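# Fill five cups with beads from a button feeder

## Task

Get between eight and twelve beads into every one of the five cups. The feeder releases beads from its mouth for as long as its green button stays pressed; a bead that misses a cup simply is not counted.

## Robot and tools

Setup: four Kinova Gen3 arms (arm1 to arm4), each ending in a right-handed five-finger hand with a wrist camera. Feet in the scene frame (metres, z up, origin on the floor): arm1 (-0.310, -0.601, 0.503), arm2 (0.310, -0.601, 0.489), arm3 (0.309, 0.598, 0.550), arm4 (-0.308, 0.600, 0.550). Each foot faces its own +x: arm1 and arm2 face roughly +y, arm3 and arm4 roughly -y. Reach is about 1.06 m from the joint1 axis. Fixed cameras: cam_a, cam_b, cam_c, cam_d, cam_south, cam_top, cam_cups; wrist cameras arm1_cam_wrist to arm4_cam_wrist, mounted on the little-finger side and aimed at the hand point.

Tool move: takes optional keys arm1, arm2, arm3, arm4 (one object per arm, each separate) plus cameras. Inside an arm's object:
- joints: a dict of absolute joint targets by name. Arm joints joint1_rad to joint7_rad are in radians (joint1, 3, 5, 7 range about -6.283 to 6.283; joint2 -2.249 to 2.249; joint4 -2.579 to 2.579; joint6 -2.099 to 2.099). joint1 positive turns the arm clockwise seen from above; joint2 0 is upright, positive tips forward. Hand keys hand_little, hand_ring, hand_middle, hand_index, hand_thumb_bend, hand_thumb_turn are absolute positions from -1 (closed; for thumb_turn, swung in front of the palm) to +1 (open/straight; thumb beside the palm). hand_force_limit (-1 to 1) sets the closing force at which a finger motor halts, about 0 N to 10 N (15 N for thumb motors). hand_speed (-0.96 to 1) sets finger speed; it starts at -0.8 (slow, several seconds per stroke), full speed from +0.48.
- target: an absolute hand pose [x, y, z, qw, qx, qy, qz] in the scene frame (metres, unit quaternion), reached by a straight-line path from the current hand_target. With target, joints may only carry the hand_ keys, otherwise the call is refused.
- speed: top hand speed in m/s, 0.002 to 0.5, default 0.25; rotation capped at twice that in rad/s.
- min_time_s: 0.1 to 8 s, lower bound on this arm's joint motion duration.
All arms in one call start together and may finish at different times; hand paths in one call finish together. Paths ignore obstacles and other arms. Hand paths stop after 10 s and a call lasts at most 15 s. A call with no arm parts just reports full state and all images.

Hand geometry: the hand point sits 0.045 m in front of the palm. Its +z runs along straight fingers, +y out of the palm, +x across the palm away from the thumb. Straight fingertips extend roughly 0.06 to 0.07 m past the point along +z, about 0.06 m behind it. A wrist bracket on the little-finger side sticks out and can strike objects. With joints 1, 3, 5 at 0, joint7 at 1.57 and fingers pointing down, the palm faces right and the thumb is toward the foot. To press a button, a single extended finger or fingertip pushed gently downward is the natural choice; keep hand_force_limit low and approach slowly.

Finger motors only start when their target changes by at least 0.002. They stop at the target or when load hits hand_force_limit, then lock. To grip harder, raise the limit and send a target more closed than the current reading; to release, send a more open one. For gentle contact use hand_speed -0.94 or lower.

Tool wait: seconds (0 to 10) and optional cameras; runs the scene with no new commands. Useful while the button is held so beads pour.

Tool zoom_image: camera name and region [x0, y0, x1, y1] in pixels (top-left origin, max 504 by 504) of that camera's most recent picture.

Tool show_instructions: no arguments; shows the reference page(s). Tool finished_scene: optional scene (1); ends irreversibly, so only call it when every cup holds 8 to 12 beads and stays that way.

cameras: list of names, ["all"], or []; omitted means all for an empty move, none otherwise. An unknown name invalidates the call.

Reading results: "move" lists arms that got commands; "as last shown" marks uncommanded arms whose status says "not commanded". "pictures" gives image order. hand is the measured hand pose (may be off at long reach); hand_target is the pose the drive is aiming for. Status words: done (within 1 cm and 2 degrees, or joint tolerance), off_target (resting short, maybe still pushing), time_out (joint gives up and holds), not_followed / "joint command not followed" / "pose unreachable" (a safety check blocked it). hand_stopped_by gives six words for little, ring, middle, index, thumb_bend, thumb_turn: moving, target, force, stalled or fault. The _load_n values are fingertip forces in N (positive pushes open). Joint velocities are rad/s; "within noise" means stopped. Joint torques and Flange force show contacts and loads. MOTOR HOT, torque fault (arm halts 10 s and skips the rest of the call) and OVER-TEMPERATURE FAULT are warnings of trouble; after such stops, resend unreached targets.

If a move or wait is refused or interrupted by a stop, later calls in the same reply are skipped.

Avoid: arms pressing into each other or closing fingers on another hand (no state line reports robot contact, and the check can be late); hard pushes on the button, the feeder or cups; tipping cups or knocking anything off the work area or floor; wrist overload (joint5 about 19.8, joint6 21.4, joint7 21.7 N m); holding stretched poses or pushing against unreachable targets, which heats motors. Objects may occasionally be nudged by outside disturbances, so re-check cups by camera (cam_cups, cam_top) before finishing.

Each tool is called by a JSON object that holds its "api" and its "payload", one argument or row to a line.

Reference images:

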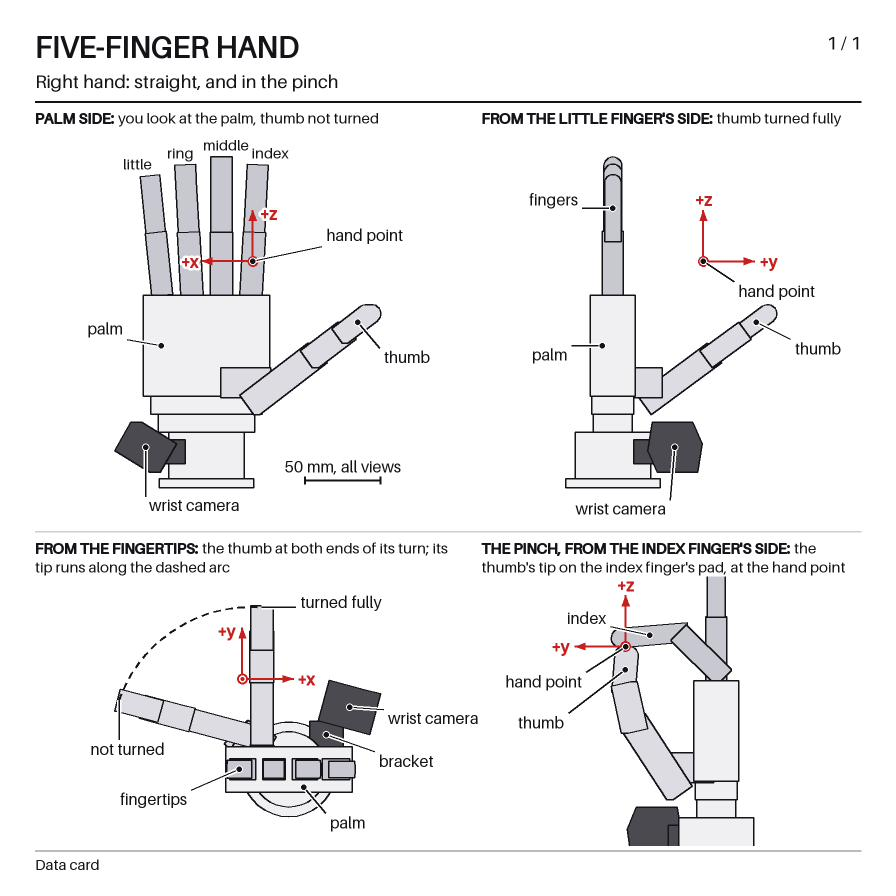

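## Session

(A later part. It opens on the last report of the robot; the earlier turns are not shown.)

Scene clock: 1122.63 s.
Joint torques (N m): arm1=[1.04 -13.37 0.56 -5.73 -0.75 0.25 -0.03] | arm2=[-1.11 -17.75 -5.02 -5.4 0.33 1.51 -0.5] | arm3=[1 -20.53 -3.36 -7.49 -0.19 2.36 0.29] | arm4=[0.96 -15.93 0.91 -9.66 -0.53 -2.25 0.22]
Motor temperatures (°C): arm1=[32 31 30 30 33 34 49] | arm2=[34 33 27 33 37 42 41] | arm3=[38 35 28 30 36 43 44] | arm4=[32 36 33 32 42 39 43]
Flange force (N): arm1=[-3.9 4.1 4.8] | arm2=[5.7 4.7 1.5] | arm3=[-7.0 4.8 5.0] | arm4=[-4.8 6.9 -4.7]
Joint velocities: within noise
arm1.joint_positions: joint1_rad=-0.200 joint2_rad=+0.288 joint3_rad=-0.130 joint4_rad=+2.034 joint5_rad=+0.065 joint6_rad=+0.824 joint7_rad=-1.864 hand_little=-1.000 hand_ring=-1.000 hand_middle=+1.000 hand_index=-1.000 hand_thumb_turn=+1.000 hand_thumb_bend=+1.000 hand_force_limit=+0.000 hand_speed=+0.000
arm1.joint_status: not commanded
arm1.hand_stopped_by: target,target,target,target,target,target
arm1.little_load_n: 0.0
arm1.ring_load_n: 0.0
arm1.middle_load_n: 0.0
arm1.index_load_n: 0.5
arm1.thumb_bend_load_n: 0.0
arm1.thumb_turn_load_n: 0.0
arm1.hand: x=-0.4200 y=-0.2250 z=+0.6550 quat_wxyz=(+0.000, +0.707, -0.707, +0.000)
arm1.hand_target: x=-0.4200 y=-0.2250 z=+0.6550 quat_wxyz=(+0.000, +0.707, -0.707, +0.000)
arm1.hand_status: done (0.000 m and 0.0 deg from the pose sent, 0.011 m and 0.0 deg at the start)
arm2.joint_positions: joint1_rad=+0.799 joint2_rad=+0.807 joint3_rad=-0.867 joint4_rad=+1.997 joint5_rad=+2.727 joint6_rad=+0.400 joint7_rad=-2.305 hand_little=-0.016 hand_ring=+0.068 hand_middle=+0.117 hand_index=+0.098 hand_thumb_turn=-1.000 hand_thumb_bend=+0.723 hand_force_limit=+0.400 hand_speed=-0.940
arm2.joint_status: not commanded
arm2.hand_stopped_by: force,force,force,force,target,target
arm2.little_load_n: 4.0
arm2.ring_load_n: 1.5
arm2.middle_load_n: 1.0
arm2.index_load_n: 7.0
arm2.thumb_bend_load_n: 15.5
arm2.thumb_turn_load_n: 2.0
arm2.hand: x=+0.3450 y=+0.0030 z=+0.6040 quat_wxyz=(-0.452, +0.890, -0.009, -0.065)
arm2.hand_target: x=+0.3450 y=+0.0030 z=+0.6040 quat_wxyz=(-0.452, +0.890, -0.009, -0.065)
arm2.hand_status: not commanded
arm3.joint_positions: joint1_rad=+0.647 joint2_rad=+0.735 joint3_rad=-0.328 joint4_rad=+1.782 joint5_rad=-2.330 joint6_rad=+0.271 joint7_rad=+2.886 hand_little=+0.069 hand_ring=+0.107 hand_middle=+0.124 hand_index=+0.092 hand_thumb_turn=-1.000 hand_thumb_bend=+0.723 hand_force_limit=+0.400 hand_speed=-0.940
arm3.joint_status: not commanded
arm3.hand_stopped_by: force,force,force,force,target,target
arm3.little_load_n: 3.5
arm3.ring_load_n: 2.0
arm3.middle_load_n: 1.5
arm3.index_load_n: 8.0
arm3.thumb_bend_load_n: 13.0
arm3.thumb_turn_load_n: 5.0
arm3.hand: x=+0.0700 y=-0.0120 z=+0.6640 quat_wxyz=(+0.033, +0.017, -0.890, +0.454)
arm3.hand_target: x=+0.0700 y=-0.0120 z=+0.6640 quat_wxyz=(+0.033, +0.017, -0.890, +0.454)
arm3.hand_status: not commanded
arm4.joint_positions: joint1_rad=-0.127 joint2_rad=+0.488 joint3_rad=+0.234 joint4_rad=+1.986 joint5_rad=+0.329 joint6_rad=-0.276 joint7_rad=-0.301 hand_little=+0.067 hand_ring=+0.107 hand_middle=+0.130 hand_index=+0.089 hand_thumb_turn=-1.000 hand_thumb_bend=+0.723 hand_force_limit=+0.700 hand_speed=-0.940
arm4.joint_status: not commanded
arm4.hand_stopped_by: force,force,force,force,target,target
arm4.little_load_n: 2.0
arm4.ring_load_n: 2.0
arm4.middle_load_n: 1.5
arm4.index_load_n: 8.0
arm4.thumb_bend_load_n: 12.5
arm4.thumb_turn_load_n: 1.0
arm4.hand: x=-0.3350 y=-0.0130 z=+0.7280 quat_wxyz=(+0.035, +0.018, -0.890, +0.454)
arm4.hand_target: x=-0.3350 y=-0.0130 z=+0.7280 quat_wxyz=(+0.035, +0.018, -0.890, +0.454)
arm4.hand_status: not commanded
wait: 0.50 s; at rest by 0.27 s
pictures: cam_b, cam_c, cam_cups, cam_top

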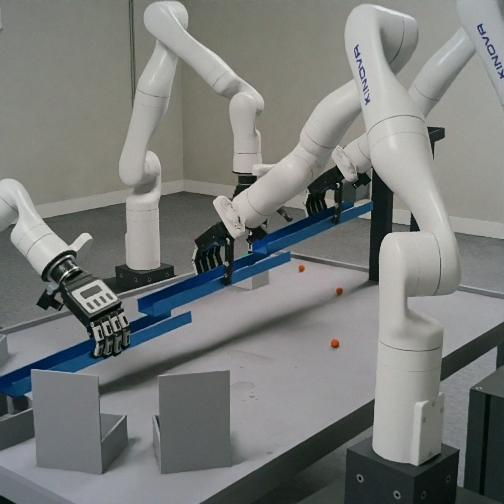

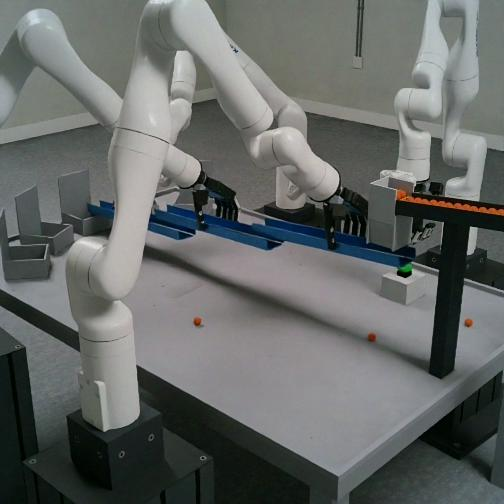

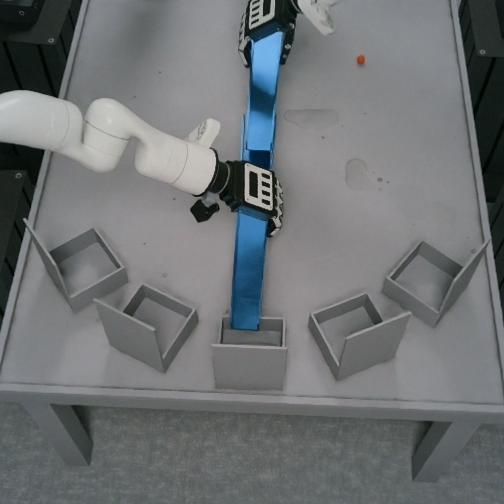

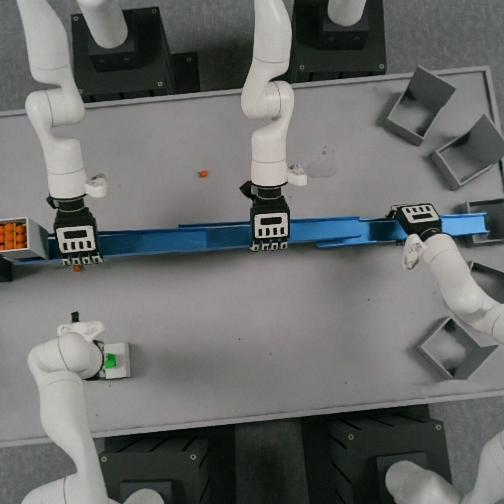

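{"api": "move", "payload": {
  "arm1": {"target": [-0.420, -0.225, 0.644, 0, 0.70711, -0.70711, 0], "speed": 0.1},
  "cameras": ["cam_top"]
}}

{"api": "zoom_image", "payload": {
  "camera": "cam_top",
  "region": [0, 180, 240, 300]
}}

{"api": "move", "payload": {
  "arm1": {"target": [-0.420, -0.225, 0.655, 0, 0.70711, -0.70711, 0], "speed": 0.1},
  "cameras": ["cam_top", "cam_cups", "cam_c"]
}}

{"api": "zoom_image", "payload": {
  "camera": "cam_top",
  "region": [0, 180, 240, 300]
}}

{"api": "wait", "payload": {
  "seconds": 0.5,
  "cameras": ["cam_top", "cam_cups"]
}}

{"api": "zoom_image", "payload": {
  "camera": "cam_cups",
  "region": [180, 0, 320, 360]
}}

Scene clock: 1134.30 s.
Joint torques (N m): arm1=[1.29 -6.58 1.01 -2.54 -0.5 -0.73 -0.07] | arm2=[-1.08 -17.76 -5.06 -5.42 0.33 1.49 -0.5] | arm3=[0.96 -20.56 -3.45 -7.55 -0.2 2.39 0.29] | arm4=[1.08 -15.89 0.98 -9.56 -0.51 -2.33 0.22]
Motor temperatures (°C): arm1=[32 31 30 30 33 34 49] | arm2=[34 33 27 33 37 42 41] | arm3=[38 35 28 30 36 43 44] | arm4=[31 36 33 32 42 39 43]
Flange force (N): arm1=[-0.4 3.9 -16.1] | arm2=[5.6 4.7 1.6] | arm3=[-7.1 5.0 5.0] | arm4=[-5.2 6.4 -4.6]
move: arm1 done
Joint velocities: within noise
arm1.joint_positions: joint1_rad=-0.201 joint2_rad=+0.309 joint3_rad=-0.129 joint4_rad=+2.051 joint5_rad=+0.071 joint6_rad=+0.787 joint7_rad=-1.869 hand_little=-1.000 hand_ring=-1.000 hand_middle=+1.000 hand_index=-1.000 hand_thumb_turn=+1.000 hand_thumb_bend=+1.000 hand_force_limit=+0.000 hand_speed=+0.000
arm1.joint_status: not commanded
arm1.hand_stopped_by: target,target,target,target,target,target
arm1.little_load_n: 0.0
arm1.ring_load_n: 0.0
arm1.middle_load_n: 0.0
arm1.index_load_n: 0.0
arm1.thumb_bend_load_n: 0.0
arm1.thumb_turn_load_n: 0.5
arm1.hand: x=-0.4200 y=-0.2250 z=+0.6440 quat_wxyz=(+0.000, +0.707, -0.707, +0.000)
arm1.hand_target: x=-0.4200 y=-0.2250 z=+0.6440 quat_wxyz=(+0.000, +0.707, -0.707, +0.000)
arm1.hand_status: done (0.000 m and 0.0 deg from the pose sent, 0.011 m and 0.0 deg at the start)
arm2, arm3, arm4: as last shown
arm2.thumb_bend_load_n: 16.0
arm3.index_load_n: 7.5
arm4.thumb_turn_load_n: 1.5

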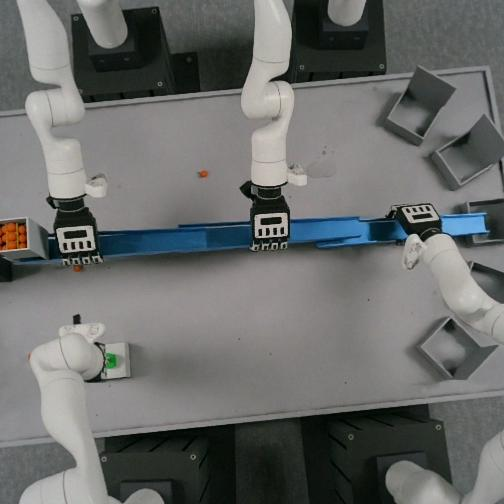

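Scaled by 2.100.

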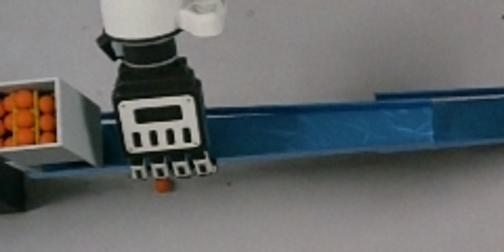

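Scene clock: 1135.27 s.
Joint torques (N m): arm1=[1.02 -13.34 0.58 -5.74 -0.7 0.26 -0.05] | arm2=[-1.13 -17.77 -4.99 -5.4 0.33 1.5 -0.51] | arm3=[1.03 -20.41 -3.37 -7.47 -0.19 2.34 0.31] | arm4=[0.99 -16 0.9 -9.65 -0.5 -2.34 0.23]
Motor temperatures (°C): arm1=[32 31 30 30 33 34 49] | arm2=[34 33 27 33 37 42 41] | arm3=[38 35 28 30 36 43 44] | arm4=[31 36 33 32 42 39 43]
Flange force (N): arm1=[-3.8 4.0 4.8] | arm2=[5.8 4.7 1.5] | arm3=[-7.3 4.8 4.9] | arm4=[-5.1 6.7 -4.5]
move: arm1 done
Joint velocities: within noise
arm1.joint_positions: joint1_rad=-0.200 joint2_rad=+0.288 joint3_rad=-0.130 joint4_rad=+2.034 joint5_rad=+0.065 joint6_rad=+0.824 joint7_rad=-1.864 hand_little=-1.000 hand_ring=-1.000 hand_middle=+1.000 hand_index=-1.000 hand_thumb_turn=+1.000 hand_thumb_bend=+1.000 hand_force_limit=+0.000 hand_speed=+0.000
arm1.joint_status: not commanded
arm1.hand_stopped_by: target,target,target,target,target,target
arm1.little_load_n: 0.0
arm1.ring_load_n: 0.0
arm1.middle_load_n: 0.0
arm1.index_load_n: 0.0
arm1.thumb_bend_load_n: 0.0
arm1.thumb_turn_load_n: 0.0
arm1.hand: x=-0.4200 y=-0.2250 z=+0.6550 quat_wxyz=(+0.000, +0.707, -0.707, +0.000)
arm1.hand_target: x=-0.4200 y=-0.2250 z=+0.6550 quat_wxyz=(+0.000, +0.707, -0.707, +0.000)
arm1.hand_status: done (0.000 m and 0.0 deg from the pose sent, 0.011 m and 0.0 deg at the start)
arm2, arm3, arm4: as last shown
arm2.thumb_bend_load_n: 15.5
arm3.middle_load_n: 1.0
arm3.thumb_turn_load_n: 4.5
arm4.ring_load_n: 1.5
arm4.thumb_turn_load_n: 1.0
pictures: cam_c, cam_cups, cam_top

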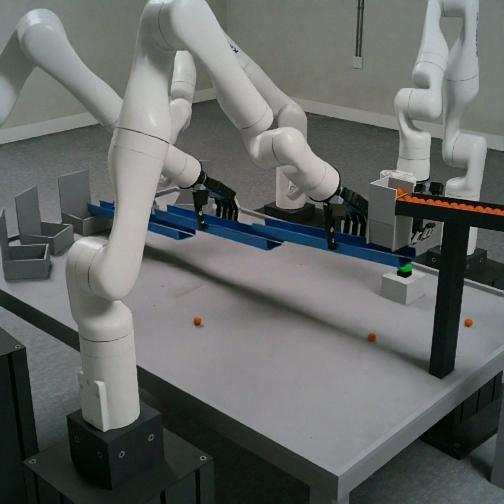

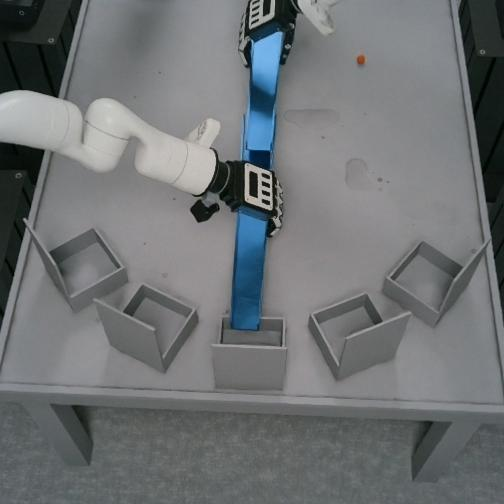

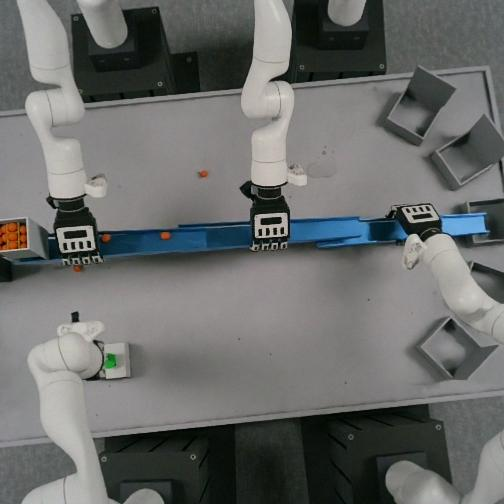

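Scaled by 2.100.

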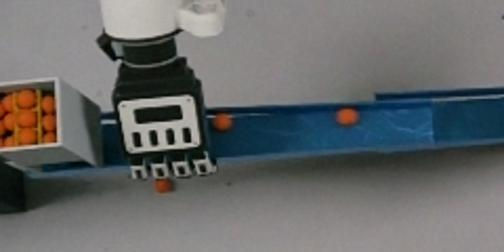

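Scene clock: 1135.77 s.
Joint torques (N m): arm1=[1.11 -13.33 0.63 -5.76 -0.74 0.31 -0.04] | arm2=[-1.05 -17.8 -5.03 -5.42 0.33 1.49 -0.49] | arm3=[1.04 -20.61 -3.46 -7.61 -0.12 2.33 0.32] | arm4=[1.03 -15.85 0.92 -9.58 -0.58 -2.32 0.23]
Motor temperatures (°C): arm1=[32 31 30 30 33 34 49] | arm2=[34 33 27 33 37 42 41] | arm3=[38 35 28 30 36 43 44] | arm4=[31 36 33 32 42 39 43]
Flange force (N): arm1=[-3.6 4.2 5.0] | arm2=[5.6 4.8 1.7] | arm3=[-8.1 5.6 5.1] | arm4=[-4.9 6.4 -4.8]
Joint velocities: within noise
arm1.joint_positions: joint1_rad=-0.200 joint2_rad=+0.288 joint3_rad=-0.130 joint4_rad=+2.034 joint5_rad=+0.065 joint6_rad=+0.824 joint7_rad=-1.864 hand_little=-1.000 hand_ring=-1.000 hand_middle=+1.000 hand_index=-1.000 hand_thumb_turn=+1.000 hand_thumb_bend=+1.000 hand_force_limit=+0.000 hand_speed=+0.000
arm1.joint_status: not commanded
arm1.hand_stopped_by: target,target,target,target,target,target
arm1.little_load_n: 0.0
arm1.ring_load_n: 0.0
arm1.middle_load_n: 0.0
arm1.index_load_n: 0.0
arm1.thumb_bend_load_n: 0.0
arm1.thumb_turn_load_n: 0.0
arm1.hand: x=-0.4200 y=-0.2250 z=+0.6550 quat_wxyz=(+0.000, +0.707, -0.707, +0.000)
arm1.hand_target: x=-0.4200 y=-0.2250 z=+0.6550 quat_wxyz=(+0.000, +0.707, -0.707, +0.000)
arm1.hand_status: done (0.000 m and 0.0 deg from the pose sent, 0.011 m and 0.0 deg at the start)
arm2.joint_positions: joint1_rad=+0.799 joint2_rad=+0.807 joint3_rad=-0.867 joint4_rad=+1.997 joint5_rad=+2.727 joint6_rad=+0.400 joint7_rad=-2.305 hand_little=-0.016 hand_ring=+0.068 hand_middle=+0.117 hand_index=+0.098 hand_thumb_turn=-1.000 hand_thumb_bend=+0.723 hand_force_limit=+0.400 hand_speed=-0.940
arm2.joint_status: not commanded
arm2.hand_stopped_by: force,force,force,force,target,target
arm2.little_load_n: 4.0
arm2.ring_load_n: 1.5
arm2.middle_load_n: 1.0
arm2.index_load_n: 7.5
arm2.thumb_bend_load_n: 16.0
arm2.thumb_turn_load_n: 2.0
arm2.hand: x=+0.3450 y=+0.0030 z=+0.6040 quat_wxyz=(-0.452, +0.890, -0.009, -0.065)
arm2.hand_target: x=+0.3450 y=+0.0030 z=+0.6040 quat_wxyz=(-0.452, +0.890, -0.009, -0.065)
arm2.hand_status: not commanded
arm3.joint_positions: joint1_rad=+0.647 joint2_rad=+0.735 joint3_rad=-0.328 joint4_rad=+1.782 joint5_rad=-2.330 joint6_rad=+0.271 joint7_rad=+2.886 hand_little=+0.069 hand_ring=+0.107 hand_middle=+0.124 hand_index=+0.092 hand_thumb_turn=-1.000 hand_thumb_bend=+0.723 hand_force_limit=+0.400 hand_speed=-0.940
arm3.joint_status: not commanded
arm3.hand_stopped_by: force,force,force,force,target,target
arm3.little_load_n: 3.5
arm3.ring_load_n: 2.0
arm3.middle_load_n: 1.0
arm3.index_load_n: 7.5
arm3.thumb_bend_load_n: 13.5
arm3.thumb_turn_load_n: 5.0
arm3.hand: x=+0.0700 y=-0.0120 z=+0.6640 quat_wxyz=(+0.033, +0.017, -0.890, +0.454)
arm3.hand_target: x=+0.0700 y=-0.0120 z=+0.6640 quat_wxyz=(+0.033, +0.017, -0.890, +0.454)
arm3.hand_status: not commanded
arm4.joint_positions: joint1_rad=-0.127 joint2_rad=+0.488 joint3_rad=+0.234 joint4_rad=+1.986 joint5_rad=+0.329 joint6_rad=-0.276 joint7_rad=-0.301 hand_little=+0.067 hand_ring=+0.107 hand_middle=+0.130 hand_index=+0.089 hand_thumb_turn=-1.000 hand_thumb_bend=+0.723 hand_force_limit=+0.700 hand_speed=-0.940
arm4.joint_status: not commanded
arm4.hand_stopped_by: force,force,force,force,target,target
arm4.little_load_n: 2.0
arm4.ring_load_n: 1.5
arm4.middle_load_n: 1.5
arm4.index_load_n: 8.0
arm4.thumb_bend_load_n: 12.5
arm4.thumb_turn_load_n: 1.5
arm4.hand: x=-0.3350 y=-0.0130 z=+0.7280 quat_wxyz=(+0.035, +0.018, -0.890, +0.454)
arm4.hand_target: x=-0.3350 y=-0.0130 z=+0.7280 quat_wxyz=(+0.035, +0.018, -0.890, +0.454)
arm4.hand_status: not commanded
wait: 0.50 s; at rest by 0.27 s
pictures: cam_cups, cam_top

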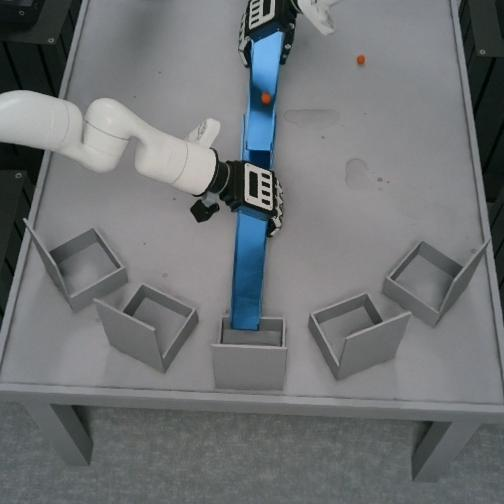

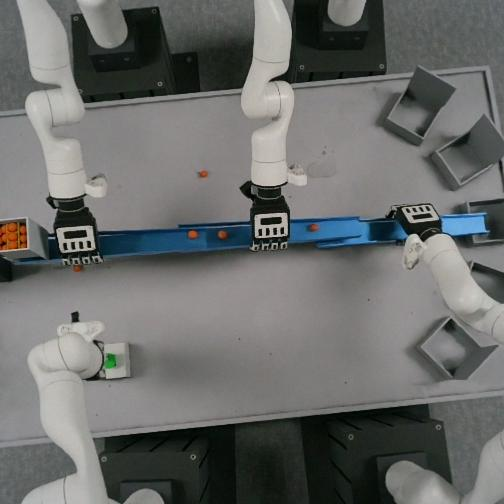

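Scaled by 1.400.

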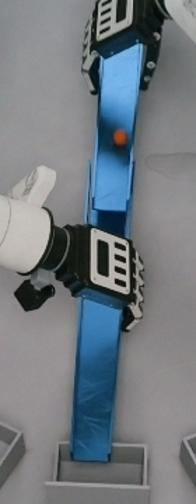

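Excellent, beads roll along the chain and the grip holds.

{"api": "wait", "payload": {
  "seconds": 1,
  "cameras": ["cam_top", "cam_cups", "cam_c", "cam_a"]
}}

{"api": "zoom_image", "payload": {
  "camera": "cam_cups",
  "region": [180, 60, 330, 390]
}}

{"api": "zoom_image", "payload": {
  "camera": "cam_top",
  "region": [0, 180, 240, 300]
}}

Scene clock: 1139.50 s.
Joint torques (N m): arm1=[1.04 -13.44 0.51 -5.76 -0.74 0.28 -0.05] | arm2=[-1.07 -17.74 -5.05 -5.41 0.32 1.51 -0.49] | arm3=[0.99 -20.47 -3.37 -7.49 -0.21 2.35 0.32] | arm4=[1.12 -15.95 0.98 -9.56 -0.5 -2.3 0.18]
Motor temperatures (°C): arm1=[32 31 30 30 33 34 49] | arm2=[34 33 27 33 37 42 41] | arm3=[38 35 28 30 36 43 44] | arm4=[31 36 33 32 42 39 43]
Flange force (N): arm1=[-3.9 4.0 5.1] | arm2=[5.6 4.6 1.6] | arm3=[-6.9 4.7 4.8] | arm4=[-5.5 6.6 -4.5]
Joint velocities: within noise
arm1.joint_positions: joint1_rad=-0.200 joint2_rad=+0.288 joint3_rad=-0.130 joint4_rad=+2.034 joint5_rad=+0.065 joint6_rad=+0.824 joint7_rad=-1.864 hand_little=-1.000 hand_ring=-1.000 hand_middle=+1.000 hand_index=-1.000 hand_thumb_turn=+1.000 hand_thumb_bend=+1.000 hand_force_limit=+0.000 hand_speed=+0.000
arm1.joint_status: not commanded
arm1.hand_stopped_by: target,target,target,target,target,target
arm1.little_load_n: 0.0
arm1.ring_load_n: 0.0
arm1.middle_load_n: 0.0
arm1.index_load_n: 0.0
arm1.thumb_bend_load_n: 0.0
arm1.thumb_turn_load_n: 0.0
arm1.hand: x=-0.4200 y=-0.2250 z=+0.6550 quat_wxyz=(+0.000, +0.707, -0.707, +0.000)
arm1.hand_target: x=-0.4200 y=-0.2250 z=+0.6550 quat_wxyz=(+0.000, +0.707, -0.707, +0.000)
arm1.hand_status: done (0.000 m and 0.0 deg from the pose sent, 0.011 m and 0.0 deg at the start)
arm2.joint_positions: joint1_rad=+0.799 joint2_rad=+0.807 joint3_rad=-0.867 joint4_rad=+1.997 joint5_rad=+2.727 joint6_rad=+0.400 joint7_rad=-2.305 hand_little=-0.016 hand_ring=+0.068 hand_middle=+0.117 hand_index=+0.098 hand_thumb_turn=-1.000 hand_thumb_bend=+0.723 hand_force_limit=+0.400 hand_speed=-0.940
arm2.joint_status: not commanded
arm2.hand_stopped_by: force,force,force,force,target,target
arm2.little_load_n: 4.0
arm2.ring_load_n: 1.5
arm2.middle_load_n: 1.0
arm2.index_load_n: 7.0
arm2.thumb_bend_load_n: 15.5
arm2.thumb_turn_load_n: 2.0
arm2.hand: x=+0.3450 y=+0.0030 z=+0.6040 quat_wxyz=(-0.452, +0.890, -0.009, -0.065)
arm2.hand_target: x=+0.3450 y=+0.0030 z=+0.6040 quat_wxyz=(-0.452, +0.890, -0.009, -0.065)
arm2.hand_status: not commanded
arm3.joint_positions: joint1_rad=+0.647 joint2_rad=+0.735 joint3_rad=-0.328 joint4_rad=+1.782 joint5_rad=-2.330 joint6_rad=+0.271 joint7_rad=+2.886 hand_little=+0.069 hand_ring=+0.107 hand_middle=+0.124 hand_index=+0.092 hand_thumb_turn=-1.000 hand_thumb_bend=+0.723 hand_force_limit=+0.400 hand_speed=-0.940
arm3.joint_status: not commanded
arm3.hand_stopped_by: force,force,force,force,target,target
arm3.little_load_n: 3.5
arm3.ring_load_n: 2.0
arm3.middle_load_n: 1.5
arm3.index_load_n: 7.5
arm3.thumb_bend_load_n: 13.0
arm3.thumb_turn_load_n: 5.0
arm3.hand: x=+0.0700 y=-0.0120 z=+0.6640 quat_wxyz=(+0.033, +0.017, -0.890, +0.454)
arm3.hand_target: x=+0.0700 y=-0.0120 z=+0.6640 quat_wxyz=(+0.033, +0.017, -0.890, +0.454)
arm3.hand_status: not commanded
arm4.joint_positions: joint1_rad=-0.127 joint2_rad=+0.488 joint3_rad=+0.234 joint4_rad=+1.986 joint5_rad=+0.329 joint6_rad=-0.276 joint7_rad=-0.301 hand_little=+0.067 hand_ring=+0.107 hand_middle=+0.130 hand_index=+0.089 hand_thumb_turn=-1.000 hand_thumb_bend=+0.723 hand_force_limit=+0.700 hand_speed=-0.940
arm4.joint_status: not commanded
arm4.hand_stopped_by: force,force,force,force,target,target
arm4.little_load_n: 2.0
arm4.ring_load_n: 1.5
arm4.middle_load_n: 1.5
arm4.index_load_n: 8.0
arm4.thumb_bend_load_n: 12.5
arm4.thumb_turn_load_n: 1.0
arm4.hand: x=-0.3350 y=-0.0130 z=+0.7280 quat_wxyz=(+0.035, +0.018, -0.890, +0.454)
arm4.hand_target: x=-0.3350 y=-0.0130 z=+0.7280 quat_wxyz=(+0.035, +0.018, -0.890, +0.454)
arm4.hand_status: not commanded
wait: 1.00 s; at rest from the start
pictures: cam_a, cam_c, cam_cups, cam_top

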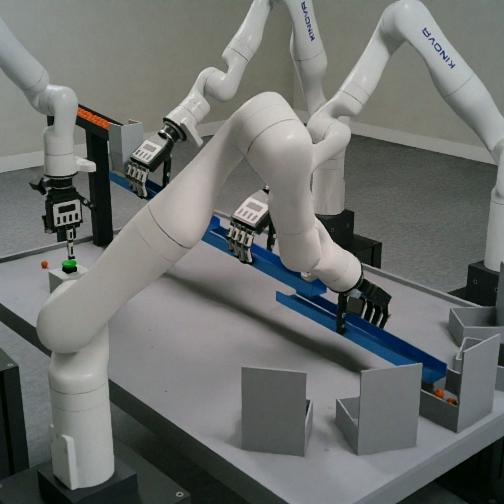

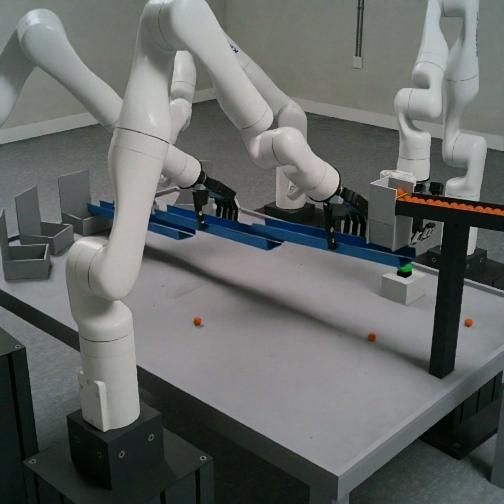

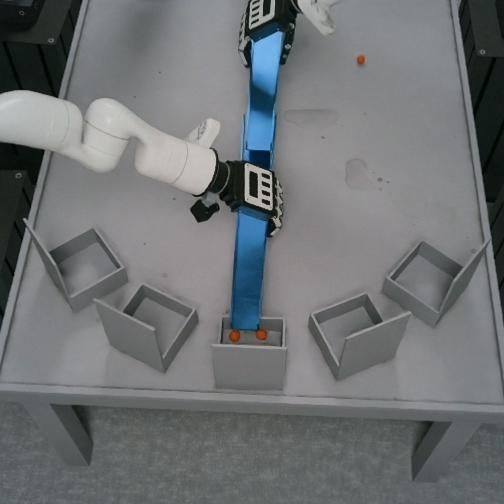

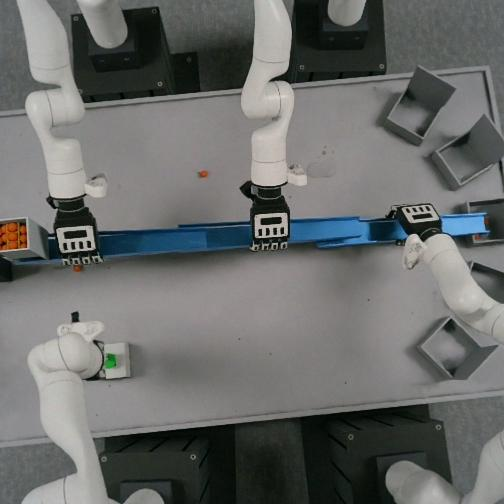

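Scaled by 1.527.

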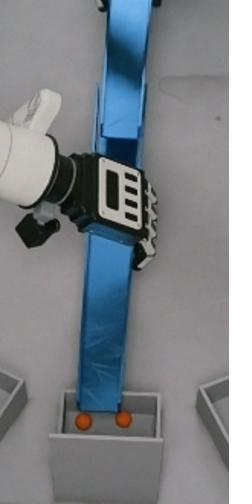

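Scaled by 2.100.

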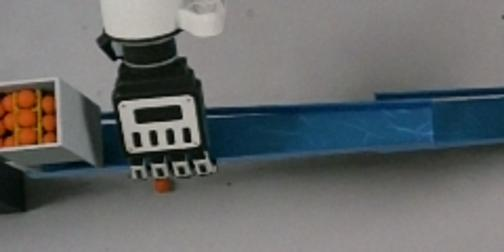

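{"api": "move", "payload": {
  "arm1": {"target": [-0.420, -0.225, 0.644, 0, 0.70711, -0.70711, 0], "speed": 0.1},
  "cameras": ["cam_top"]
}}

{"api": "zoom_image", "payload": {
  "camera": "cam_top",
  "region": [0, 180, 240, 300]
}}

{"api": "wait", "payload": {
  "seconds": 0.5,
  "cameras": ["cam_top"]
}}

{"api": "zoom_image", "payload": {
  "camera": "cam_top",
  "region": [0, 180, 240, 300]
}}

{"api": "move", "payload": {
  "arm1": {"target": [-0.420, -0.225, 0.655, 0, 0.70711, -0.70711, 0], "speed": 0.1},
  "cameras": ["cam_top", "cam_cups", "cam_c"]
}}

{"api": "zoom_image", "payload": {
  "camera": "cam_top",
  "region": [0, 180, 240, 300]
}}

{"api": "wait", "payload": {
  "seconds": 0.7,
  "cameras": ["cam_top", "cam_cups"]
}}

{"api": "wait", "payload": {
  "seconds": 1.5,
  "cameras": ["cam_top", "cam_cups", "cam_a"]
}}

{"api": "zoom_image", "payload": {
  "camera": "cam_cups",
  "region": [180, 290, 320, 390]
}}

{"api": "zoom_image", "payload": {
  "camera": "cam_a",
  "region": [390, 330, 504, 444]
}}

Scene clock: 1155.53 s.
Joint torques (N m): arm1=[1.12 -6.39 0.86 -2.52 -0.6 -0.75 -0.07] | arm2=[-1.09 -17.79 -5.06 -5.44 0.34 1.52 -0.49] | arm3=[0.98 -20.58 -3.43 -7.59 -0.22 2.33 0.27] | arm4=[0.99 -15.93 0.93 -9.56 -0.55 -2.28 0.29]
Motor temperatures (°C): arm1=[32 31 30 30 33 34 49] | arm2=[34 33 27 33 37 42 41] | arm3=[38 35 28 30 36 43 44] | arm4=[31 36 33 32 42 39 43]
Flange force (N): arm1=[-0.2 3.4 -16.6] | arm2=[5.6 4.7 1.6] | arm3=[-7.3 5.3 4.9] | arm4=[-4.7 6.5 -4.5]
move: arm1 done
Joint velocities: within noise
arm1.joint_positions: joint1_rad=-0.201 joint2_rad=+0.309 joint3_rad=-0.129 joint4_rad=+2.051 joint5_rad=+0.071 joint6_rad=+0.787 joint7_rad=-1.869 hand_little=-1.000 hand_ring=-1.000 hand_middle=+1.000 hand_index=-1.000 hand_thumb_turn=+1.000 hand_thumb_bend=+1.000 hand_force_limit=+0.000 hand_speed=+0.000
arm1.joint_status: not commanded
arm1.hand_stopped_by: target,target,target,target,target,target
arm1.little_load_n: 0.0
arm1.ring_load_n: 0.0
arm1.middle_load_n: 0.0
arm1.index_load_n: 0.5
arm1.thumb_bend_load_n: 0.0
arm1.thumb_turn_load_n: 0.0
arm1.hand: x=-0.4200 y=-0.2250 z=+0.6440 quat_wxyz=(+0.000, +0.707, -0.707, +0.000)
arm1.hand_target: x=-0.4200 y=-0.2250 z=+0.6440 quat_wxyz=(+0.000, +0.707, -0.707, +0.000)
arm1.hand_status: done (0.000 m and 0.0 deg from the pose sent, 0.011 m and 0.0 deg at the start)
arm2, arm3, arm4: as last shown
arm2.little_load_n: 4.5
arm2.thumb_bend_load_n: 16.0
arm2.thumb_turn_load_n: 1.5
arm3.thumb_turn_load_n: 4.5
arm4.ring_load_n: 2.0
arm4.thumb_turn_load_n: 1.5

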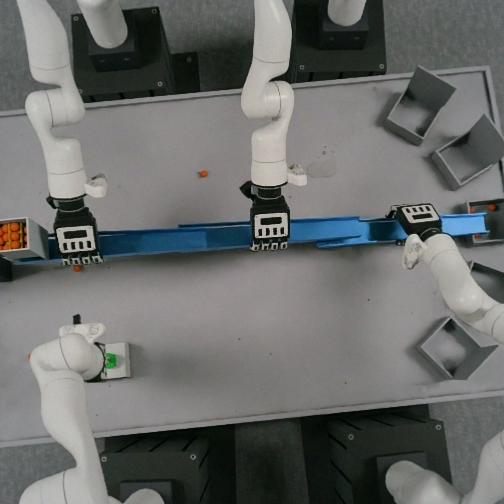

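Scaled by 2.100.

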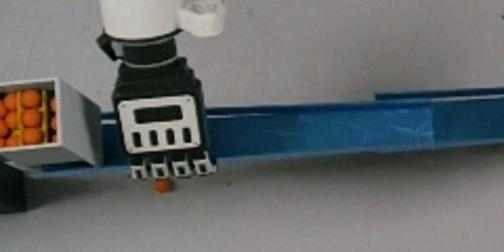

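Scene clock: 1156.03 s.
Joint torques (N m): arm1=[1.24 -6.5 0.96 -2.52 -0.57 -0.65 0] | arm2=[-1.07 -17.75 -5.03 -5.45 0.31 1.51 -0.47] | arm3=[1.01 -20.54 -3.36 -7.48 -0.15 2.39 0.27] | arm4=[1.04 -15.88 1.03 -9.6 -0.53 -2.33 0.25]
Motor temperatures (°C): arm1=[32 31 30 30 33 34 49] | arm2=[34 33 27 33 37 42 41] | arm3=[38 35 28 30 36 43 44] | arm4=[31 36 33 32 42 39 43]
Flange force (N): arm1=[-0.2 4.0 -16.0] | arm2=[5.6 4.7 1.5] | arm3=[-7.1 4.7 5.1] | arm4=[-4.8 6.3 -4.7]
Joint velocities: within noise
arm1.joint_positions: joint1_rad=-0.201 joint2_rad=+0.309 joint3_rad=-0.129 joint4_rad=+2.051 joint5_rad=+0.071 joint6_rad=+0.787 joint7_rad=-1.869 hand_little=-1.000 hand_ring=-1.000 hand_middle=+1.000 hand_index=-1.000 hand_thumb_turn=+1.000 hand_thumb_bend=+1.000 hand_force_limit=+0.000 hand_speed=+0.000
arm1.joint_status: not commanded
arm1.hand_stopped_by: target,target,target,target,target,target
arm1.little_load_n: 0.0
arm1.ring_load_n: 0.0
arm1.middle_load_n: 0.0
arm1.index_load_n: 0.0
arm1.thumb_bend_load_n: 0.0
arm1.thumb_turn_load_n: 0.0
arm1.hand: x=-0.4200 y=-0.2250 z=+0.6440 quat_wxyz=(+0.000, +0.707, -0.707, +0.000)
arm1.hand_target: x=-0.4200 y=-0.2250 z=+0.6440 quat_wxyz=(+0.000, +0.707, -0.707, +0.000)
arm1.hand_status: done (0.000 m and 0.0 deg from the pose sent, 0.011 m and 0.0 deg at the start)
arm2.joint_positions: joint1_rad=+0.799 joint2_rad=+0.807 joint3_rad=-0.867 joint4_rad=+1.997 joint5_rad=+2.727 joint6_rad=+0.400 joint7_rad=-2.305 hand_little=-0.016 hand_ring=+0.068 hand_middle=+0.117 hand_index=+0.098 hand_thumb_turn=-1.000 hand_thumb_bend=+0.723 hand_force_limit=+0.400 hand_speed=-0.940
arm2.joint_status: not commanded
arm2.hand_stopped_by: force,force,force,force,target,target
arm2.little_load_n: 4.0
arm2.ring_load_n: 1.5
arm2.middle_load_n: 1.0
arm2.index_load_n: 7.0
arm2.thumb_bend_load_n: 15.5
arm2.thumb_turn_load_n: 2.0
arm2.hand: x=+0.3450 y=+0.0030 z=+0.6040 quat_wxyz=(-0.452, +0.890, -0.009, -0.065)
arm2.hand_target: x=+0.3450 y=+0.0030 z=+0.6040 quat_wxyz=(-0.452, +0.890, -0.009, -0.065)
arm2.hand_status: not commanded
arm3.joint_positions: joint1_rad=+0.647 joint2_rad=+0.735 joint3_rad=-0.328 joint4_rad=+1.782 joint5_rad=-2.330 joint6_rad=+0.271 joint7_rad=+2.886 hand_little=+0.069 hand_ring=+0.107 hand_middle=+0.124 hand_index=+0.092 hand_thumb_turn=-1.000 hand_thumb_bend=+0.723 hand_force_limit=+0.400 hand_speed=-0.940
arm3.joint_status: not commanded
arm3.hand_stopped_by: force,force,force,force,target,target
arm3.little_load_n: 3.5
arm3.ring_load_n: 2.0
arm3.middle_load_n: 1.0
arm3.index_load_n: 7.5
arm3.thumb_bend_load_n: 13.0
arm3.thumb_turn_load_n: 4.5
arm3.hand: x=+0.0700 y=-0.0120 z=+0.6640 quat_wxyz=(+0.033, +0.017, -0.890, +0.454)
arm3.hand_target: x=+0.0700 y=-0.0120 z=+0.6640 quat_wxyz=(+0.033, +0.017, -0.890, +0.454)
arm3.hand_status: not commanded
arm4.joint_positions: joint1_rad=-0.127 joint2_rad=+0.488 joint3_rad=+0.234 joint4_rad=+1.986 joint5_rad=+0.329 joint6_rad=-0.276 joint7_rad=-0.301 hand_little=+0.067 hand_ring=+0.107 hand_middle=+0.130 hand_index=+0.089 hand_thumb_turn=-1.000 hand_thumb_bend=+0.723 hand_force_limit=+0.700 hand_speed=-0.940
arm4.joint_status: not commanded
arm4.hand_stopped_by: force,force,force,force,target,target
arm4.little_load_n: 2.0
arm4.ring_load_n: 1.5
arm4.middle_load_n: 1.5
arm4.index_load_n: 8.0
arm4.thumb_bend_load_n: 12.5
arm4.thumb_turn_load_n: 1.0
arm4.hand: x=-0.3350 y=-0.0130 z=+0.7280 quat_wxyz=(+0.035, +0.018, -0.890, +0.454)
arm4.hand_target: x=-0.3350 y=-0.0130 z=+0.7280 quat_wxyz=(+0.035, +0.018, -0.890, +0.454)
arm4.hand_status: not commanded
wait: 0.50 s; at rest by 0.27 s

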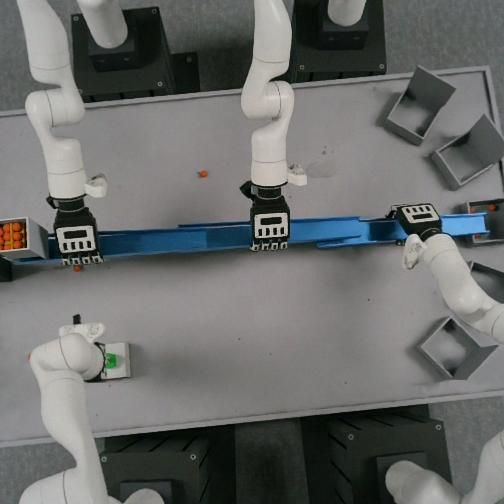

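Scaled by 2.100.

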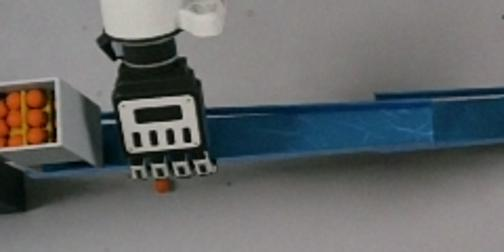

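Scene clock: 1157.00 s.
Joint torques (N m): arm1=[1.09 -13.43 0.64 -5.79 -0.71 0.31 0] | arm2=[-1.07 -17.77 -5.06 -5.41 0.35 1.47 -0.5] | arm3=[1.01 -20.48 -3.4 -7.47 -0.21 2.35 0.28] | arm4=[1.04 -15.88 0.95 -9.6 -0.53 -2.27 0.2]
Motor temperatures (°C): arm1=[32 31 30 30 33 34 49] | arm2=[34 33 27 33 37 42 41] | arm3=[38 35 28 30 36 43 44] | arm4=[31 36 33 32 42 39 43]
Flange force (N): arm1=[-3.7 4.3 5.3] | arm2=[5.5 4.7 1.7] | arm3=[-7.2 4.9 5.0] | arm4=[-5.1 6.7 -4.7]
move: arm1 done
Joint velocities: within noise
arm1.joint_positions: joint1_rad=-0.200 joint2_rad=+0.288 joint3_rad=-0.130 joint4_rad=+2.034 joint5_rad=+0.065 joint6_rad=+0.824 joint7_rad=-1.864 hand_little=-1.000 hand_ring=-1.000 hand_middle=+1.000 hand_index=-1.000 hand_thumb_turn=+1.000 hand_thumb_bend=+1.000 hand_force_limit=+0.000 hand_speed=+0.000
arm1.joint_status: not commanded
arm1.hand_stopped_by: target,target,target,target,target,target
arm1.little_load_n: 0.0
arm1.ring_load_n: 0.0
arm1.middle_load_n: 0.0
arm1.index_load_n: 0.0
arm1.thumb_bend_load_n: 0.0
arm1.thumb_turn_load_n: 0.0
arm1.hand: x=-0.4200 y=-0.2250 z=+0.6550 quat_wxyz=(+0.000, +0.707, -0.707, +0.000)
arm1.hand_target: x=-0.4200 y=-0.2250 z=+0.6550 quat_wxyz=(+0.000, +0.707, -0.707, +0.000)
arm1.hand_status: done (0.000 m and 0.0 deg from the pose sent, 0.011 m and 0.0 deg at the start)
arm2, arm3, arm4: as last shown
arm3.thumb_turn_load_n: 5.0
arm4.index_load_n: 8.5
arm4.thumb_turn_load_n: 1.5
pictures: cam_c, cam_cups, cam_top

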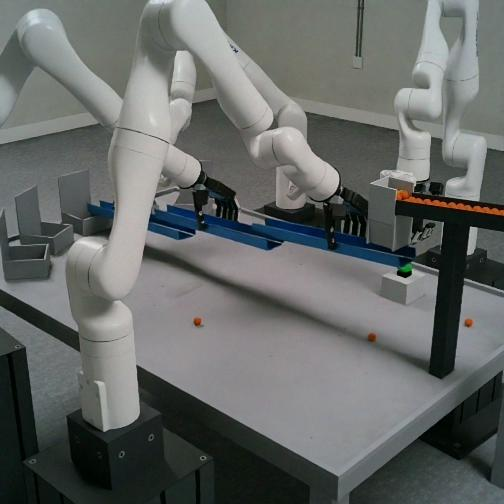

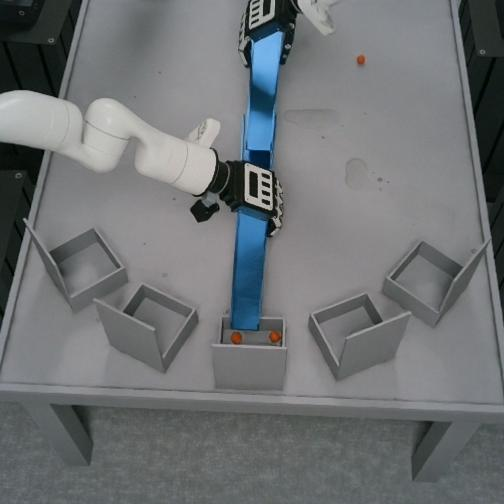

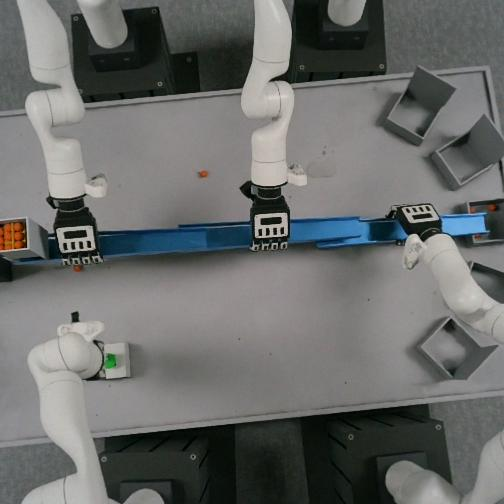

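Scaled by 2.100.

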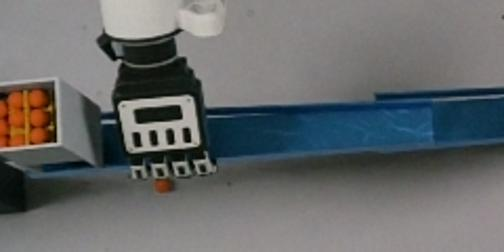

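Scene clock: 1157.70 s.
Joint torques (N m): arm1=[1.04 -13.39 0.54 -5.87 -0.77 0.31 -0.04] | arm2=[-1.11 -17.75 -5.06 -5.43 0.33 1.47 -0.5] | arm3=[1.02 -20.55 -3.39 -7.5 -0.2 2.34 0.29] | arm4=[1.07 -15.96 0.93 -9.6 -0.5 -2.28 0.21]
Motor temperatures (°C): arm1=[32 31 30 30 33 34 49] | arm2=[34 33 27 33 37 42 41] | arm3=[38 35 28 30 36 43 44] | arm4=[31 36 33 32 42 39 43]
Flange force (N): arm1=[-3.5 4.0 5.3] | arm2=[5.6 4.8 1.5] | arm3=[-7.2 5.0 5.1] | arm4=[-5.4 6.8 -4.5]
Joint velocities: within noise
arm1.joint_positions: joint1_rad=-0.200 joint2_rad=+0.288 joint3_rad=-0.130 joint4_rad=+2.034 joint5_rad=+0.065 joint6_rad=+0.824 joint7_rad=-1.864 hand_little=-1.000 hand_ring=-1.000 hand_middle=+1.000 hand_index=-1.000 hand_thumb_turn=+1.000 hand_thumb_bend=+1.000 hand_force_limit=+0.000 hand_speed=+0.000
arm1.joint_status: not commanded
arm1.hand_stopped_by: target,target,target,target,target,target
arm1.little_load_n: 0.0
arm1.ring_load_n: 0.0
arm1.middle_load_n: 0.0
arm1.index_load_n: 0.0
arm1.thumb_bend_load_n: 0.0
arm1.thumb_turn_load_n: 0.0
arm1.hand: x=-0.4200 y=-0.2250 z=+0.6550 quat_wxyz=(+0.000, +0.707, -0.707, +0.000)
arm1.hand_target: x=-0.4200 y=-0.2250 z=+0.6550 quat_wxyz=(+0.000, +0.707, -0.707, +0.000)
arm1.hand_status: done (0.000 m and 0.0 deg from the pose sent, 0.011 m and 0.0 deg at the start)
arm2.joint_positions: joint1_rad=+0.799 joint2_rad=+0.807 joint3_rad=-0.867 joint4_rad=+1.997 joint5_rad=+2.727 joint6_rad=+0.400 joint7_rad=-2.305 hand_little=-0.016 hand_ring=+0.068 hand_middle=+0.117 hand_index=+0.098 hand_thumb_turn=-1.000 hand_thumb_bend=+0.723 hand_force_limit=+0.400 hand_speed=-0.940
arm2.joint_status: not commanded
arm2.hand_stopped_by: force,force,force,force,target,target
arm2.little_load_n: 4.0
arm2.ring_load_n: 1.5
arm2.middle_load_n: 1.0
arm2.index_load_n: 7.0
arm2.thumb_bend_load_n: 16.0
arm2.thumb_turn_load_n: 2.0
arm2.hand: x=+0.3450 y=+0.0030 z=+0.6040 quat_wxyz=(-0.452, +0.890, -0.009, -0.065)
arm2.hand_target: x=+0.3450 y=+0.0030 z=+0.6040 quat_wxyz=(-0.452, +0.890, -0.009, -0.065)
arm2.hand_status: not commanded
arm3.joint_positions: joint1_rad=+0.647 joint2_rad=+0.735 joint3_rad=-0.328 joint4_rad=+1.782 joint5_rad=-2.330 joint6_rad=+0.271 joint7_rad=+2.886 hand_little=+0.069 hand_ring=+0.107 hand_middle=+0.124 hand_index=+0.092 hand_thumb_turn=-1.000 hand_thumb_bend=+0.723 hand_force_limit=+0.400 hand_speed=-0.940
arm3.joint_status: not commanded
arm3.hand_stopped_by: force,force,force,force,target,target
arm3.little_load_n: 3.5
arm3.ring_load_n: 2.0
arm3.middle_load_n: 1.0
arm3.index_load_n: 7.5
arm3.thumb_bend_load_n: 13.0
arm3.thumb_turn_load_n: 5.0
arm3.hand: x=+0.0700 y=-0.0120 z=+0.6640 quat_wxyz=(+0.033, +0.017, -0.890, +0.454)
arm3.hand_target: x=+0.0700 y=-0.0120 z=+0.6640 quat_wxyz=(+0.033, +0.017, -0.890, +0.454)
arm3.hand_status: not commanded
arm4.joint_positions: joint1_rad=-0.127 joint2_rad=+0.488 joint3_rad=+0.234 joint4_rad=+1.986 joint5_rad=+0.329 joint6_rad=-0.276 joint7_rad=-0.301 hand_little=+0.067 hand_ring=+0.107 hand_middle=+0.130 hand_index=+0.089 hand_thumb_turn=-1.000 hand_thumb_bend=+0.723 hand_force_limit=+0.700 hand_speed=-0.940
arm4.joint_status: not commanded
arm4.hand_stopped_by: force,force,force,force,target,target
arm4.little_load_n: 2.0
arm4.ring_load_n: 1.5
arm4.middle_load_n: 1.5
arm4.index_load_n: 8.0
arm4.thumb_bend_load_n: 12.5
arm4.thumb_turn_load_n: 1.0
arm4.hand: x=-0.3350 y=-0.0130 z=+0.7280 quat_wxyz=(+0.035, +0.018, -0.890, +0.454)
arm4.hand_target: x=-0.3350 y=-0.0130 z=+0.7280 quat_wxyz=(+0.035, +0.018, -0.890, +0.454)
arm4.hand_status: not commanded
wait: 0.70 s; at rest by 0.27 s
pictures: cam_cups, cam_top

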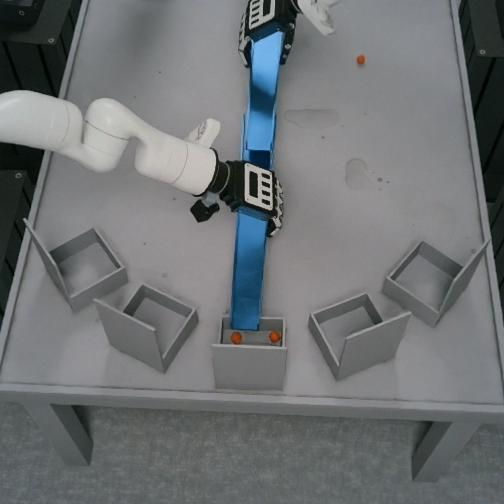

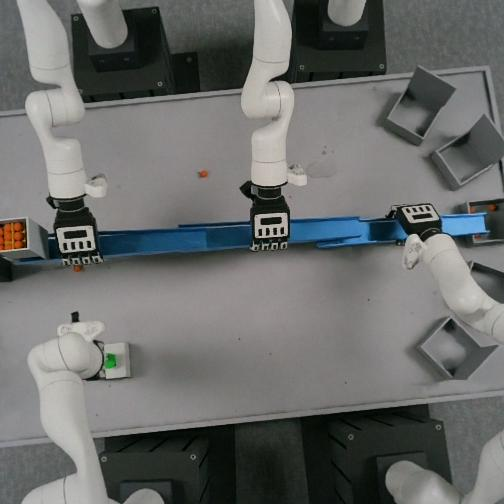

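Scene clock: 1159.20 s.
Joint torques (N m): arm1=[1.1 -13.38 0.69 -5.72 -0.73 0.3 -0.05] | arm2=[-1.06 -17.71 -5.04 -5.44 0.34 1.51 -0.48] | arm3=[1.04 -20.56 -3.41 -7.51 -0.2 2.34 0.29] | arm4=[1.04 -15.96 1.01 -9.55 -0.54 -2.25 0.23]
Motor temperatures (°C): arm1=[32 31 30 30 33 34 49] | arm2=[34 33 27 33 37 42 41] | arm3=[38 35 28 30 36 43 44] | arm4=[31 36 33 32 42 39 43]
Flange force (N): arm1=[-3.9 4.2 5.0] | arm2=[5.5 4.6 1.5] | arm3=[-7.3 5.1 5.1] | arm4=[-4.8 6.5 -4.4]
Joint velocities: within noise
arm1.joint_positions: joint1_rad=-0.200 joint2_rad=+0.288 joint3_rad=-0.130 joint4_rad=+2.034 joint5_rad=+0.065 joint6_rad=+0.824 joint7_rad=-1.864 hand_little=-1.000 hand_ring=-1.000 hand_middle=+1.000 hand_index=-1.000 hand_thumb_turn=+1.000 hand_thumb_bend=+1.000 hand_force_limit=+0.000 hand_speed=+0.000
arm1.joint_status: not commanded
arm1.hand_stopped_by: target,target,target,target,target,target
arm1.little_load_n: 0.0
arm1.ring_load_n: 0.0
arm1.middle_load_n: 0.0
arm1.index_load_n: 0.0
arm1.thumb_bend_load_n: 0.0
arm1.thumb_turn_load_n: 0.0
arm1.hand: x=-0.4200 y=-0.2250 z=+0.6550 quat_wxyz=(+0.000, +0.707, -0.707, +0.000)
arm1.hand_target: x=-0.4200 y=-0.2250 z=+0.6550 quat_wxyz=(+0.000, +0.707, -0.707, +0.000)
arm1.hand_status: done (0.000 m and 0.0 deg from the pose sent, 0.011 m and 0.0 deg at the start)
arm2.joint_positions: joint1_rad=+0.799 joint2_rad=+0.807 joint3_rad=-0.867 joint4_rad=+1.997 joint5_rad=+2.727 joint6_rad=+0.400 joint7_rad=-2.305 hand_little=-0.016 hand_ring=+0.068 hand_middle=+0.117 hand_index=+0.098 hand_thumb_turn=-1.000 hand_thumb_bend=+0.723 hand_force_limit=+0.400 hand_speed=-0.940
arm2.joint_status: not commanded
arm2.hand_stopped_by: force,force,force,force,target,target
arm2.little_load_n: 4.0
arm2.ring_load_n: 1.5
arm2.middle_load_n: 1.0
arm2.index_load_n: 7.5
arm2.thumb_bend_load_n: 15.5
arm2.thumb_turn_load_n: 2.0
arm2.hand: x=+0.3450 y=+0.0030 z=+0.6040 quat_wxyz=(-0.452, +0.890, -0.009, -0.065)
arm2.hand_target: x=+0.3450 y=+0.0030 z=+0.6040 quat_wxyz=(-0.452, +0.890, -0.009, -0.065)
arm2.hand_status: not commanded
arm3.joint_positions: joint1_rad=+0.647 joint2_rad=+0.735 joint3_rad=-0.328 joint4_rad=+1.782 joint5_rad=-2.330 joint6_rad=+0.271 joint7_rad=+2.886 hand_little=+0.069 hand_ring=+0.107 hand_middle=+0.124 hand_index=+0.092 hand_thumb_turn=-1.000 hand_thumb_bend=+0.723 hand_force_limit=+0.400 hand_speed=-0.940
arm3.joint_status: not commanded
arm3.hand_stopped_by: force,force,force,force,target,target
arm3.little_load_n: 3.5
arm3.ring_load_n: 2.5
arm3.middle_load_n: 1.5
arm3.index_load_n: 7.5
arm3.thumb_bend_load_n: 13.0
arm3.thumb_turn_load_n: 5.0
arm3.hand: x=+0.0700 y=-0.0120 z=+0.6640 quat_wxyz=(+0.033, +0.017, -0.890, +0.454)
arm3.hand_target: x=+0.0700 y=-0.0120 z=+0.6640 quat_wxyz=(+0.033, +0.017, -0.890, +0.454)
arm3.hand_status: not commanded
arm4.joint_positions: joint1_rad=-0.127 joint2_rad=+0.488 joint3_rad=+0.234 joint4_rad=+1.986 joint5_rad=+0.329 joint6_rad=-0.276 joint7_rad=-0.301 hand_little=+0.067 hand_ring=+0.107 hand_middle=+0.130 hand_index=+0.089 hand_thumb_turn=-1.000 hand_thumb_bend=+0.723 hand_force_limit=+0.700 hand_speed=-0.940
arm4.joint_status: not commanded
arm4.hand_stopped_by: force,force,force,force,target,target
arm4.little_load_n: 2.0
arm4.ring_load_n: 1.5
arm4.middle_load_n: 1.5
arm4.index_load_n: 8.5
arm4.thumb_bend_load_n: 12.5
arm4.thumb_turn_load_n: 1.5
arm4.hand: x=-0.3350 y=-0.0130 z=+0.7280 quat_wxyz=(+0.035, +0.018, -0.890, +0.454)
arm4.hand_target: x=-0.3350 y=-0.0130 z=+0.7280 quat_wxyz=(+0.035, +0.018, -0.890, +0.454)
arm4.hand_status: not commanded
wait: 1.50 s; at rest by 0.27 s
pictures: cam_a, cam_cups, cam_top

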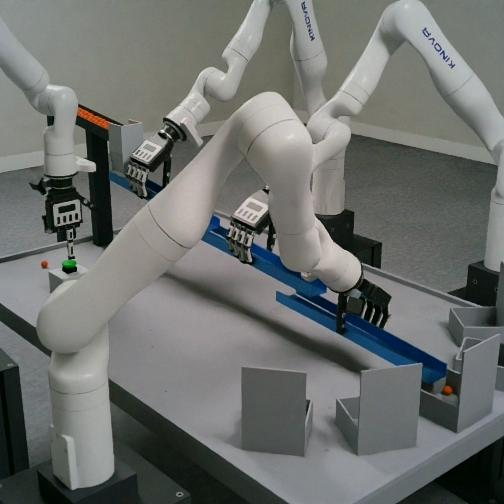

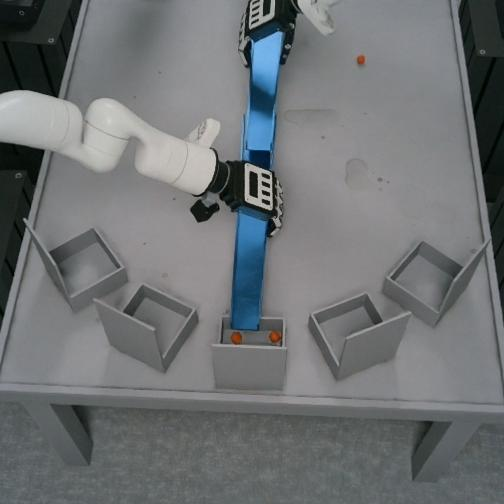

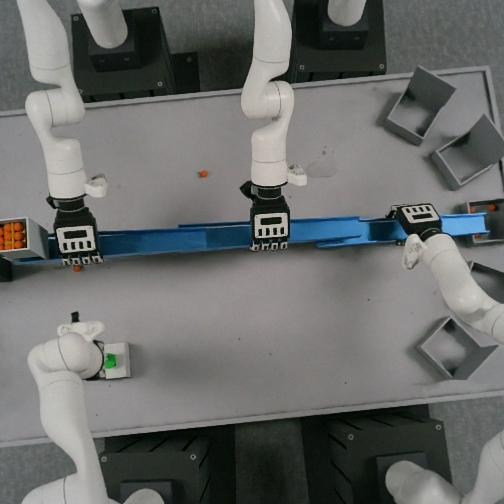

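Scaled by 3.600.

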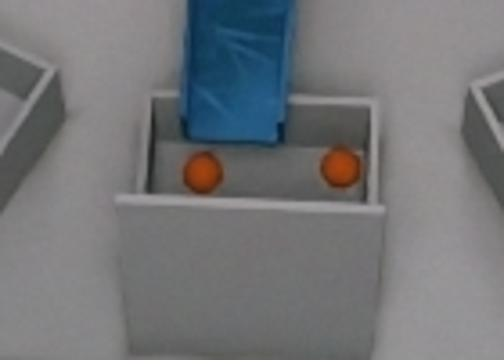

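Scaled by 4.421.

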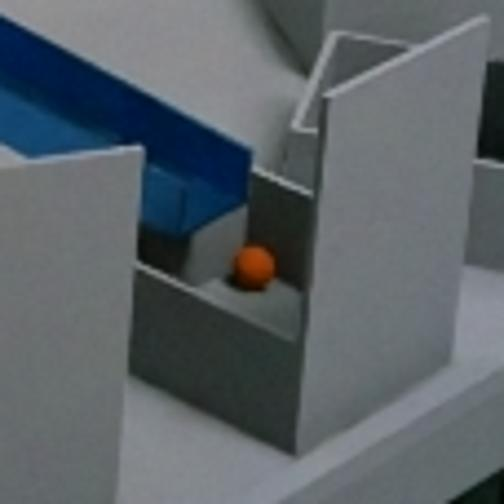

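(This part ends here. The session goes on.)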